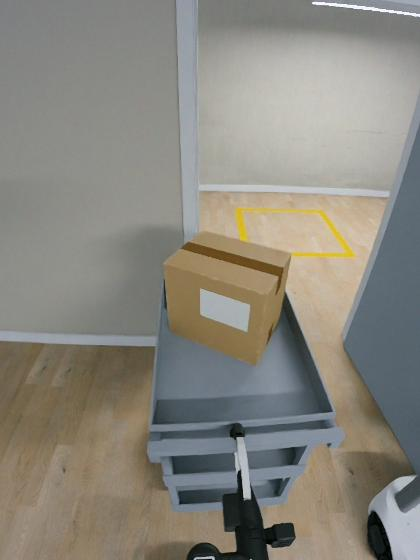

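Scene clock: 535.03 s.
move: r2 moving
r1: as last shown
r1.lidar_m: 4.65 2.68 1.98 1.91 0.26 0.25 0.55 0.79 0.56 0.57 0.72 4.12
r1.motor_effort: lift_m=+23(23) arm_m=+4(4) wheel_0=+2(2) wheel_1=+9(9) wheel_2=+0(0)
r1.servo_current: wrist_yaw_rad=52(65) wrist_pitch_rad=46(46) wrist_roll_rad=59(59) gripper_m=39(46)
r1.wrist_depth_mm: - - - - - - - / - - - - - - - / - - - - - - - / - - - - - - - / - - - - - - - / - - 182 191 170 - - / 1808 141 172 159 144 - 1708
r2.base_odometry: x=-0.998 y=-2.832 heading=-2.065
r2.turned_by_wheels: -0.001
r2.turned_by_imu: -0.001
r2.base_tilt: forward=-0.7 right=+0.1
r2.lidar_m: 0.37 0.44 1.99 1.92 2.05 2.88 - 3.82 2.90 0.75 0.73 0.43
r2.base_status: translate_m moving; strafe_m moving
r2.joint_positions: lift_m=+0.690 arm_m=+0.000 wrist_yaw_rad=-0.002 wrist_pitch_rad=+0.007 wrist_roll_rad=+1.568 gripper_m=-0.029
r2.joint_status: not commanded
r2.measured_speeds: translate_m=+0.007 strafe_m=+0.051 rotate_rad=+0.002 lift_m=+0.000 arm_m=+0.000 wrist_yaw_rad=+0.000 wrist_pitch_rad=+0.000 wrist_roll_rad=+0.000
r2.motor_effort: lift_m=+18(18) arm_m=+4(4) wheel_0=-9(12) wheel_1=+7(8) wheel_2=-9(9)
r2.servo_current: wrist_yaw_rad=46(59) wrist_pitch_rad=46(52) wrist_roll_rad=46(59) gripper_m=85(98)
r2.contact_limits: translate_m 0.6
r2.hand_pose: x=+0.4591 y=-0.0880 z=+0.8663 quat_wxyz=(+0.708, +0.706, +0.002, -0.003) (m; r2's base frame)
r2.wrist_depth_mm: - - - 169 230 1576 1138 / - - - 169 230 809 - / - - 512 169 231 820 - / - 484 469 230 230 842 - / - 517 517 170 231 842 - / - - 185 170 178 - - / - - - - 232 - -
pictures: none
No camera images: "cameras" was empty.

Scene clock: 538.57 s.
earlier move: r2 done
r1.base_odometry: x=-1.826 y=+1.669 heading=+2.899
r1.turned_by_wheels: +0.000
r1.turned_by_imu: +0.000
r1.base_tilt: forward=-1.6 right=+1.3
r1.lidar_m: 4.65 2.66 2.00 1.92 0.27 0.25 0.53 0.83 0.78 0.78 0.99 4.10
r1.base_status: not commanded
r1.joint_positions: lift_m=+0.600 arm_m=+0.000 wrist_yaw_rad=+1.567 wrist_pitch_rad=+0.002 wrist_roll_rad=+0.000 gripper_m=-0.020
r1.joint_status: not commanded
r1.measured_speeds: all 0
r1.motor_effort: lift_m=+22(23) arm_m=+4(4) wheel_0=+1(2) wheel_1=+9(9) wheel_2=+0(0)
r1.servo_current: wrist_yaw_rad=46(65) wrist_pitch_rad=39(52) wrist_roll_rad=65(65) gripper_m=46(52)
r1.hand_pose: x=+0.2593 y=+0.2881 z=+0.7773 quat_wxyz=(+0.708, -0.001, +0.001, +0.706) (m; r1's base frame)
r1.wrist_depth_mm: - - - - - - - / - - - - - - - / - - - - - - - / - - - - - - - / - - - - - - - / - - 182 191 170 - - / 1808 141 171 160 144 - 1708
r2.base_odometry: x=-0.781 y=-2.992 heading=-2.065
r2.turned_by_wheels: +0.000
r2.turned_by_imu: +0.000
r2.base_tilt: forward=-0.7 right=+0.1
r2.lidar_m: 0.41 1.54 1.69 1.66 1.77 2.48 - 4.19 3.19 0.96 1.01 0.37
r2.base_status: done
r2.joint_positions: lift_m=+0.690 arm_m=+0.000 wrist_yaw_rad=-0.002 wrist_pitch_rad=+0.007 wrist_roll_rad=+1.568 gripper_m=-0.029
r2.joint_status: not commanded
r2.measured_speeds: all 0
r2.motor_effort: lift_m=+18(18) arm_m=+4(5) wheel_0=-6(13) wheel_1=+5(10) wheel_2=-7(10)
r2.servo_current: wrist_yaw_rad=46(59) wrist_pitch_rad=46(52) wrist_roll_rad=52(65) gripper_m=91(98)
r2.contact_limits: translate_m 0.6
r2.hand_pose: x=+0.4590 y=-0.0881 z=+0.8663 quat_wxyz=(+0.708, +0.706, +0.001, -0.003) (m; r2's base frame)
r2.wrist_depth_mm: - 421 415 114 171 - - / - 397 404 122 181 - - / - 496 473 130 193 - - / - - 580 141 207 - - / - - - 151 223 - - / - - 180 163 179 1255 466 / - - - - - - 1182
wait: 3.53 of 7 s (r2 has come to rest)
pictures: r2_head_camera, r2_head_right_camera, r2_wrist_camera
Images, in order (width x height): r2_head_camera 420x560, r2_head_right_camera 420x672, r2_wrist_camera 616x392.

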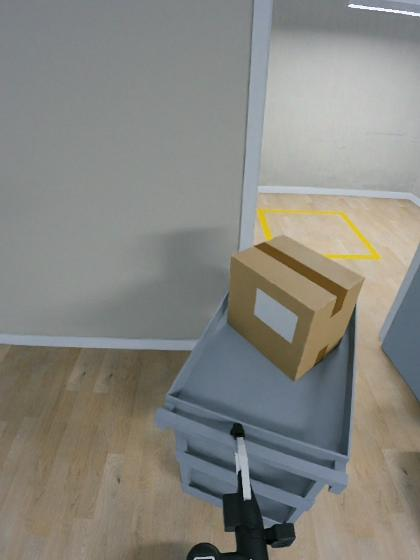

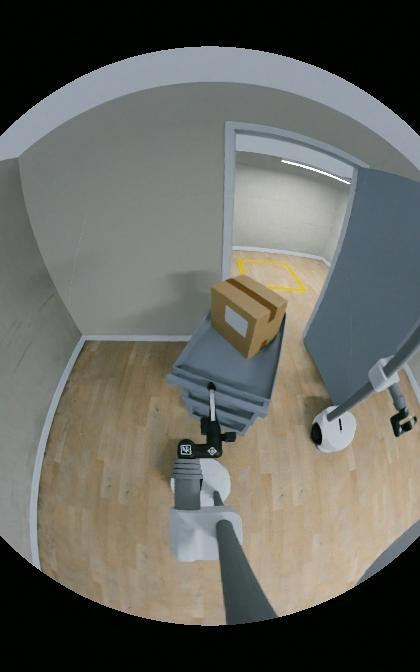

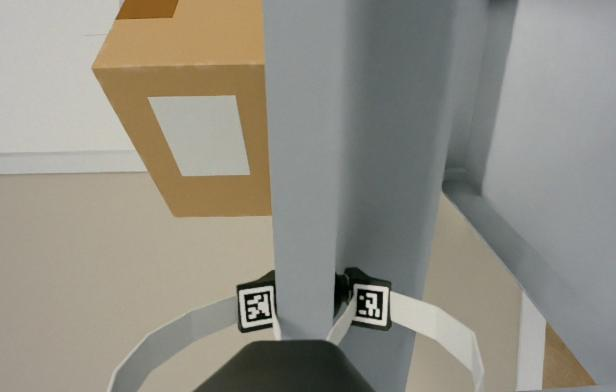

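move(blocking=false, r2={"base":{"translate_m":0.35,"strafe_m":-0.12},"pace":"slow","contact_limits":{"translate_m":0.6}}, cameras=[])

wait(seconds=7, cameras=["r2_head_camera","r2_wrist_camera","r2_head_left_camera"])

Scene clock: 543.17 s.
move: r2 moving
r1: as last shown
r1.base_tilt: forward=-1.6 right=+1.2
r1.lidar_m: 4.64 2.68 1.99 1.92 0.25 0.25 0.55 0.85 0.77 0.79 0.97 4.08
r1.servo_current: wrist_yaw_rad=52(59) wrist_pitch_rad=46(52) wrist_roll_rad=39(59) gripper_m=46(46)
r1.wrist_depth_mm: - - - - - - - / - - - - - - - / - - - - - - - / - - - - - - - / - - - - - - - / - - 182 190 169 - - / 1756 141 172 160 144 - 1708
r2.base_odometry: x=-0.791 y=-3.001 heading=-2.065
r2.turned_by_wheels: +0.000
r2.turned_by_imu: +0.001
r2.base_tilt: forward=-0.7 right=+0.0
r2.lidar_m: 0.43 1.50 1.70 1.64 1.75 2.47 - 4.19 3.18 0.95 0.43 0.38
r2.base_status: translate_m moving; strafe_m moving
r2.joint_positions: lift_m=+0.690 arm_m=+0.000 wrist_yaw_rad=-0.002 wrist_pitch_rad=+0.007 wrist_roll_rad=+1.568 gripper_m=-0.029
r2.joint_status: not commanded
r2.measured_speeds: translate_m=+0.049 strafe_m=-0.017 rotate_rad=+0.002 lift_m=+0.000 arm_m=+0.000 wrist_yaw_rad=+0.000 wrist_pitch_rad=+0.000 wrist_roll_rad=+0.000
r2.motor_effort: lift_m=+18(18) arm_m=+4(4) wheel_0=+6(9) wheel_1=+7(8) wheel_2=-12(13)
r2.servo_current: wrist_yaw_rad=46(59) wrist_pitch_rad=52(52) wrist_roll_rad=52(52) gripper_m=91(98)
r2.contact_limits: translate_m 0.6
r2.hand_pose: x=+0.4590 y=-0.0881 z=+0.8663 quat_wxyz=(+0.708, +0.706, +0.001, -0.003) (m; r2's base frame)
r2.wrist_depth_mm: - 410 407 111 167 - - / - 397 402 120 176 - - / - 492 480 127 191 - - / - - 591 136 204 - - / - - - 148 222 - - / - - 181 161 179 - 462 / - - - - - - 1182
pictures: none
No camera images: "cameras" was empty.

Scene clock: 547.60 s.
earlier move: r2 done
r1.base_odometry: x=-1.826 y=+1.669 heading=+2.899
r1.turned_by_wheels: +0.000
r1.turned_by_imu: +0.000
r1.base_tilt: forward=-1.6 right=+1.3
r1.lidar_m: 4.65 2.69 1.99 1.93 0.25 0.25 0.53 0.98 0.84 0.85 2.97 4.12
r1.base_status: not commanded
r1.joint_positions: lift_m=+0.600 arm_m=+0.000 wrist_yaw_rad=+1.567 wrist_pitch_rad=+0.002 wrist_roll_rad=+0.000 gripper_m=-0.020
r1.joint_status: not commanded
r1.measured_speeds: all 0
r1.motor_effort: lift_m=+22(23) arm_m=+4(4) wheel_0=+2(2) wheel_1=+9(9) wheel_2=+0(0)
r1.servo_current: wrist_yaw_rad=59(78) wrist_pitch_rad=46(52) wrist_roll_rad=65(65) gripper_m=46(52)
r1.hand_pose: x=+0.2593 y=+0.2881 z=+0.7773 quat_wxyz=(+0.708, -0.001, +0.001, +0.706) (m; r1's base frame)
r1.wrist_depth_mm: - - - - - - - / - - - - - - - / - - - - - - - / - - - - - - - / - - - - - - - / - - 183 191 170 - - / 1808 141 172 160 144 - 1708
r2.base_odometry: x=-1.053 y=-3.243 heading=-2.066
r2.turned_by_wheels: -0.001
r2.turned_by_imu: +0.105
r2.base_tilt: forward=-1.9 right=+0.7
r2.lidar_m: 0.41 1.24 1.72 1.72 1.91 2.98 - 3.76 0.90 0.87 0.41 0.38
r2.base_status: done
r2.joint_positions: lift_m=+0.690 arm_m=+0.000 wrist_yaw_rad=-0.020 wrist_pitch_rad=+0.009 wrist_roll_rad=+1.568 gripper_m=-0.029
r2.joint_status: not commanded
r2.measured_speeds: all 0
r2.on_its_own: wrist_yaw_rad is at rest, and its servo_current (117 mA) is outside its rest range (0 to 104 mA)
r2.motor_effort: lift_m=+18(18) arm_m=+7(7) wheel_0=+4(14) wheel_1=+6(11) wheel_2=-20(26)
r2.servo_current: wrist_yaw_rad=117(130) wrist_pitch_rad=52(59) wrist_roll_rad=52(65) gripper_m=59(98)
r2.contact_limits: translate_m 0.6
r2.hand_pose: x=+0.4573 y=-0.0932 z=+0.8655 quat_wxyz=(+0.708, +0.706, -0.004, -0.010) (m; r2's base frame)
r2.wrist_depth_mm: - 452 430 118 172 - - / - 410 402 124 181 - - / - 480 466 132 192 - - / - - 559 140 203 - - / - - - 148 216 - - / - - 183 157 178 - 473 / - - - - 245 - -
wait: 4.43 of 7 s (r2 has come to rest)
pictures: r2_head_camera, r2_head_left_camera, r2_wrist_camera
Images, in order (width x height): r2_head_camera 420x560, r2_head_left_camera 420x672, r2_wrist_camera 616x392.

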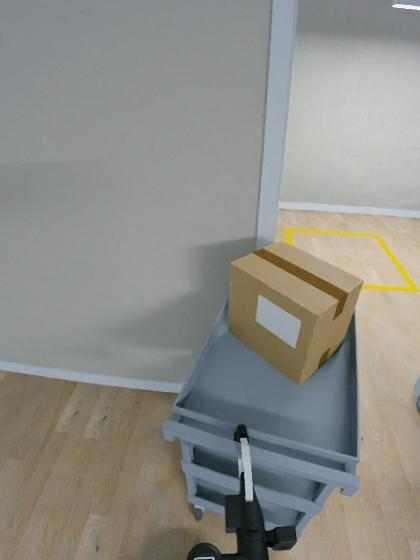

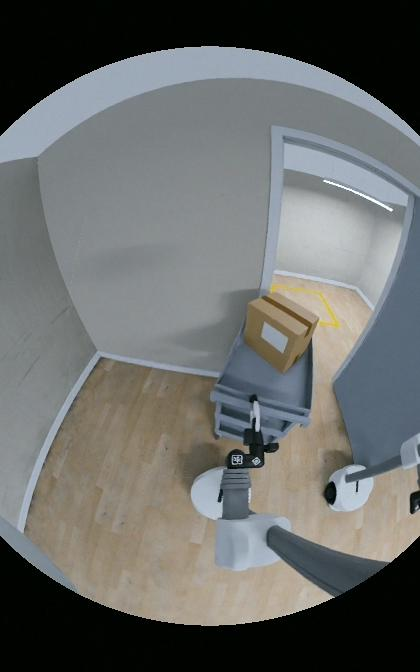

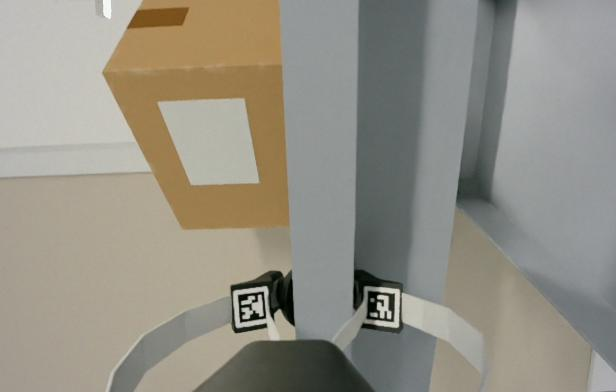

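move(blocking=false, r2={"base":{"translate_m":-0.12,"strafe_m":0.02},"pace":"slow","contact_limits":{"translate_m":0.7}}, cameras=[])

wait(seconds=3, cameras=["r2_head_camera"])

move(blocking=false, r2={"base":{"translate_m":-0.5,"strafe_m":-0.2},"pace":"slow","contact_limits":{"translate_m":0.7}}, cameras=[])

wait(seconds=7, cameras=["r2_head_camera","r2_wrist_camera","r2_head_right_camera","r1_head_right_camera"])

Scene clock: 559.60 s.
move: r2 moving
r1: as last shown
r1.lidar_m: 4.66 2.65 2.00 1.93 0.25 0.25 0.54 0.98 0.89 0.88 2.96 4.11
r1.motor_effort: lift_m=+22(22) arm_m=+4(4) wheel_0=+1(2) wheel_1=+9(9) wheel_2=+0(0)
r1.servo_current: wrist_yaw_rad=59(65) wrist_pitch_rad=46(46) wrist_roll_rad=26(59) gripper_m=46(46)
r1.wrist_depth_mm: - - - - - - - / - - - - - - - / - - - - - - - / - - - - - - - / - - - - - - - / - - 182 191 169 - - / 1808 141 173 160 144 - 1708
r2.base_odometry: x=-1.045 y=-3.234 heading=-2.066
r2.turned_by_wheels: +0.000
r2.turned_by_imu: +0.060
r2.base_tilt: forward=-0.6 right=+0.1
r2.lidar_m: 0.43 1.31 1.71 1.70 1.94 3.22 - 3.65 0.92 0.89 0.40 0.36
r2.base_status: translate_m moving; strafe_m moving
r2.joint_positions: lift_m=+0.690 arm_m=+0.000 wrist_yaw_rad=+0.005 wrist_pitch_rad=+0.009 wrist_roll_rad=+1.568 gripper_m=-0.029
r2.joint_status: not commanded
r2.measured_speeds: translate_m=-0.049 strafe_m=+0.008 rotate_rad=-0.004 lift_m=+0.000 arm_m=+0.001 wrist_yaw_rad=-0.004 wrist_pitch_rad=+0.000 wrist_roll_rad=+0.000
r2.motor_effort: lift_m=+18(18) arm_m=+6(7) wheel_0=-4(11) wheel_1=-5(5) wheel_2=+10(12)
r2.servo_current: wrist_yaw_rad=46(59) wrist_pitch_rad=52(59) wrist_roll_rad=52(52) gripper_m=59(65)
r2.contact_limits: translate_m 0.7
r2.hand_pose: x=+0.4596 y=-0.0861 z=+0.8655 quat_wxyz=(+0.708, +0.706, +0.005, -0.002) (m; r2's base frame)
r2.wrist_depth_mm: - 370 366 - 151 - - / - 433 436 103 164 - - / - 517 549 111 180 - - / - - - 125 198 - - / - - - 142 221 - 477 / - - 183 157 178 - 436 / - - - - 317 315 322
pictures: none
No camera images: "cameras" was empty.

Scene clock: 561.60 s.
earlier move: r2 done
r1.base_odometry: x=-1.826 y=+1.669 heading=+2.899
r1.turned_by_wheels: +0.000
r1.turned_by_imu: +0.000
r1.base_tilt: forward=-1.6 right=+1.3
r1.lidar_m: 4.65 2.67 1.99 1.91 0.26 0.25 0.49 0.95 0.86 0.87 1.06 4.08
r1.base_status: not commanded
r1.joint_positions: lift_m=+0.600 arm_m=+0.000 wrist_yaw_rad=+1.567 wrist_pitch_rad=+0.002 wrist_roll_rad=+0.000 gripper_m=-0.020
r1.joint_status: not commanded
r1.measured_speeds: all 0
r1.motor_effort: lift_m=+22(23) arm_m=+4(4) wheel_0=+2(2) wheel_1=+9(9) wheel_2=+0(0)
r1.servo_current: wrist_yaw_rad=59(72) wrist_pitch_rad=39(52) wrist_roll_rad=46(65) gripper_m=39(52)
r1.hand_pose: x=+0.2593 y=+0.2881 z=+0.7773 quat_wxyz=(+0.708, -0.001, +0.001, +0.706) (m; r1's base frame)
r1.wrist_depth_mm: - - - - - - - / - - - - - - - / - - - - - - - / - - - - - - - / - - - - - - - / - - 182 191 170 - - / 1756 141 172 159 143 - 1661
r2.base_odometry: x=-0.978 y=-3.147 heading=-2.066
r2.turned_by_wheels: +0.000
r2.turned_by_imu: +0.000
r2.base_tilt: forward=-0.7 right=+0.1
r2.lidar_m: 0.44 1.42 1.70 1.70 1.95 3.17 - 3.61 0.97 0.87 0.39 0.35
r2.base_status: done
r2.joint_positions: lift_m=+0.690 arm_m=+0.000 wrist_yaw_rad=+0.001 wrist_pitch_rad=+0.009 wrist_roll_rad=+1.568 gripper_m=-0.029
r2.joint_status: not commanded
r2.measured_speeds: all 0
r2.motor_effort: lift_m=+18(18) arm_m=+4(7) wheel_0=-3(16) wheel_1=-4(8) wheel_2=+7(12)
r2.servo_current: wrist_yaw_rad=52(59) wrist_pitch_rad=59(59) wrist_roll_rad=46(65) gripper_m=65(65)
r2.contact_limits: translate_m 0.7
r2.hand_pose: x=+0.4594 y=-0.0870 z=+0.8655 quat_wxyz=(+0.708, +0.706, +0.004, -0.003) (m; r2's base frame)
r2.wrist_depth_mm: - 359 362 103 157 - - / - 424 430 110 170 - - / - 504 521 118 185 - - / - - - 131 202 - - / - - - 146 222 - 500 / - - 180 160 178 - 1118 / - - - - 273 317 1078
wait: 2.00 of 3 s (r2 has come to rest)
pictures: r2_head_camera
Images, in order (width x height): r2_head_camera 420x560.

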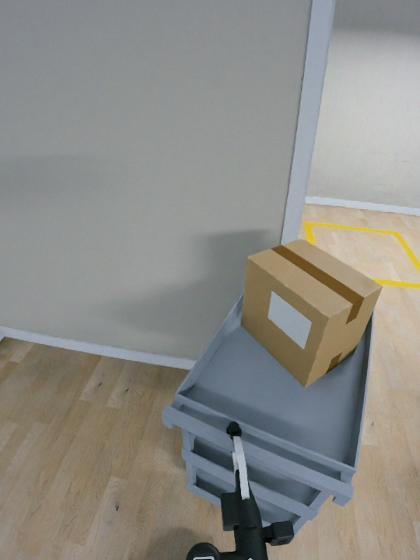

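Scene clock: 562.10 s.
move: r2 moving
r1: as last shown
r1.lidar_m: 4.66 2.68 1.99 1.92 0.25 0.25 0.52 0.99 0.85 0.86 1.02 4.09
r1.motor_effort: lift_m=+22(23) arm_m=+4(4) wheel_0=+1(2) wheel_1=+9(9) wheel_2=+0(0)
r1.servo_current: wrist_yaw_rad=33(72) wrist_pitch_rad=46(52) wrist_roll_rad=52(59) gripper_m=39(46)
r1.wrist_depth_mm: - - - - - - - / - - - - - - - / - - - - - - - / - - - - - - - / - - - - - - - / - - 182 191 169 - - / 1808 141 172 160 143 - 1708
r2.base_odometry: x=-0.977 y=-3.134 heading=-2.066
r2.turned_by_wheels: +0.000
r2.turned_by_imu: +0.000
r2.base_tilt: forward=-0.7 right=+0.1
r2.lidar_m: 0.42 1.42 1.71 1.71 1.96 3.22 - 3.64 1.00 0.87 0.39 0.36
r2.base_status: translate_m moving; strafe_m moving
r2.joint_positions: lift_m=+0.690 arm_m=+0.000 wrist_yaw_rad=+0.002 wrist_pitch_rad=+0.009 wrist_roll_rad=+1.568 gripper_m=-0.029
r2.joint_status: not commanded
r2.measured_speeds: translate_m=-0.049 strafe_m=-0.020 rotate_rad=+0.000 lift_m=+0.000 arm_m=+0.000 wrist_yaw_rad=+0.000 wrist_pitch_rad=+0.000 wrist_roll_rad=+0.000
r2.motor_effort: lift_m=+18(18) arm_m=+4(4) wheel_0=-4(8) wheel_1=-7(8) wheel_2=+12(13)
r2.servo_current: wrist_yaw_rad=33(52) wrist_pitch_rad=59(65) wrist_roll_rad=46(59) gripper_m=59(65)
r2.contact_limits: translate_m 0.7
r2.hand_pose: x=+0.4594 y=-0.0870 z=+0.8655 quat_wxyz=(+0.708, +0.706, +0.004, -0.003) (m; r2's base frame)
r2.wrist_depth_mm: - 359 364 104 160 - - / - 421 427 114 172 - - / - 492 517 121 186 - - / - - - 132 203 - - / - - - 147 223 - 504 / - - 181 161 178 - 1118 / - - - - 271 317 327
pictures: none
No camera images: "cameras" was empty.

Scene clock: 568.20 s.
earlier move: r2 done
r1.base_odometry: x=-1.826 y=+1.669 heading=+2.899
r1.turned_by_wheels: +0.000
r1.turned_by_imu: +0.000
r1.base_tilt: forward=-1.6 right=+1.3
r1.lidar_m: 4.65 2.67 1.97 1.92 0.26 0.25 0.52 1.47 0.69 0.56 0.71 0.88
r1.base_status: not commanded
r1.joint_positions: lift_m=+0.600 arm_m=+0.000 wrist_yaw_rad=+1.567 wrist_pitch_rad=+0.002 wrist_roll_rad=+0.000 gripper_m=-0.020
r1.joint_status: not commanded
r1.measured_speeds: all 0
r1.motor_effort: lift_m=+22(23) arm_m=+4(4) wheel_0=+1(2) wheel_1=+9(9) wheel_2=+0(0)
r1.servo_current: wrist_yaw_rad=65(72) wrist_pitch_rad=33(52) wrist_roll_rad=26(65) gripper_m=46(52)
r1.hand_pose: x=+0.2593 y=+0.2881 z=+0.7773 quat_wxyz=(+0.708, -0.001, +0.001, +0.706) (m; r1's base frame)
r1.wrist_depth_mm: - - - - - - - / - - - - - - - / - - - - - - - / - - - - - - - / - - - - - - - / - - 182 191 169 - - / 1808 141 172 159 143 - 1661
r2.base_odometry: x=-0.917 y=-2.612 heading=-2.066
r2.turned_by_wheels: +0.000
r2.turned_by_imu: +0.002
r2.base_tilt: forward=-0.7 right=+0.0
r2.lidar_m: 0.28 0.44 2.01 2.01 2.30 3.77 4.13 3.29 2.74 0.82 0.74 0.45
r2.base_status: done
r2.joint_positions: lift_m=+0.690 arm_m=+0.000 wrist_yaw_rad=+0.003 wrist_pitch_rad=+0.009 wrist_roll_rad=+1.568 gripper_m=-0.029
r2.joint_status: not commanded
r2.measured_speeds: all 0
r2.motor_effort: lift_m=+18(18) arm_m=+4(4) wheel_0=-1(9) wheel_1=-4(8) wheel_2=+7(13)
r2.servo_current: wrist_yaw_rad=52(65) wrist_pitch_rad=52(65) wrist_roll_rad=52(65) gripper_m=65(65)
r2.contact_limits: translate_m 0.7
r2.hand_pose: x=+0.4595 y=-0.0866 z=+0.8655 quat_wxyz=(+0.708, +0.706, +0.004, -0.002) (m; r2's base frame)
r2.wrist_depth_mm: - - - 329 355 357 359 / - - - 306 327 1576 469 / - - - 220 291 1661 512 / - - - 200 263 715 - / - 477 480 187 245 842 - / - 480 186 171 177 - - / - - 484 - 216 - -
wait: 6.10 of 7 s (r2 has come to rest)
pictures: r1_head_right_camera, r2_head_camera, r2_head_right_camera, r2_wrist_camera
Images, in order (width x height): r1_head_right_camera 420x672, r2_head_camera 420x560, r2_head_right_camera 420x672, r2_wrist_camera 616x392.

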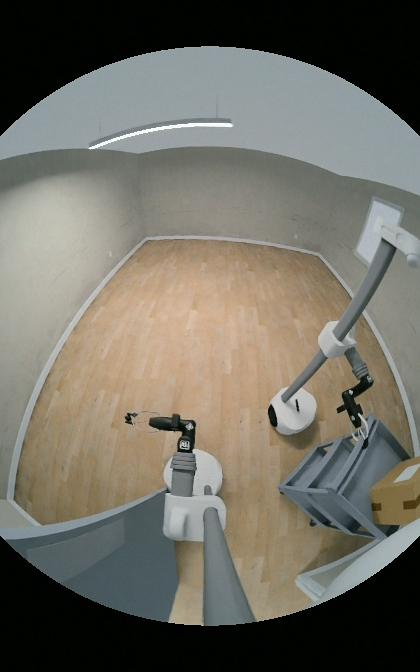

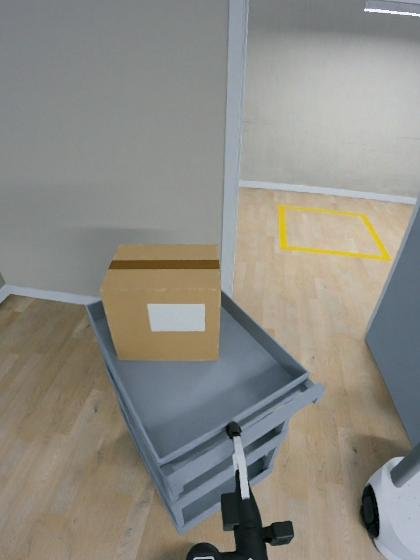

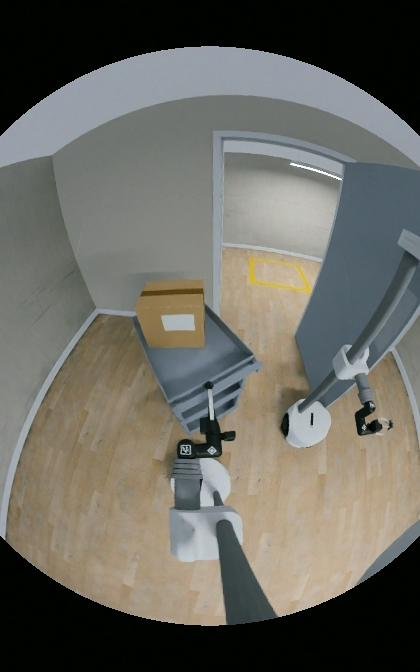

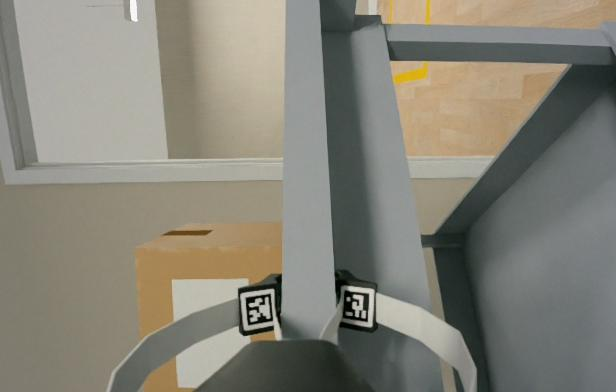

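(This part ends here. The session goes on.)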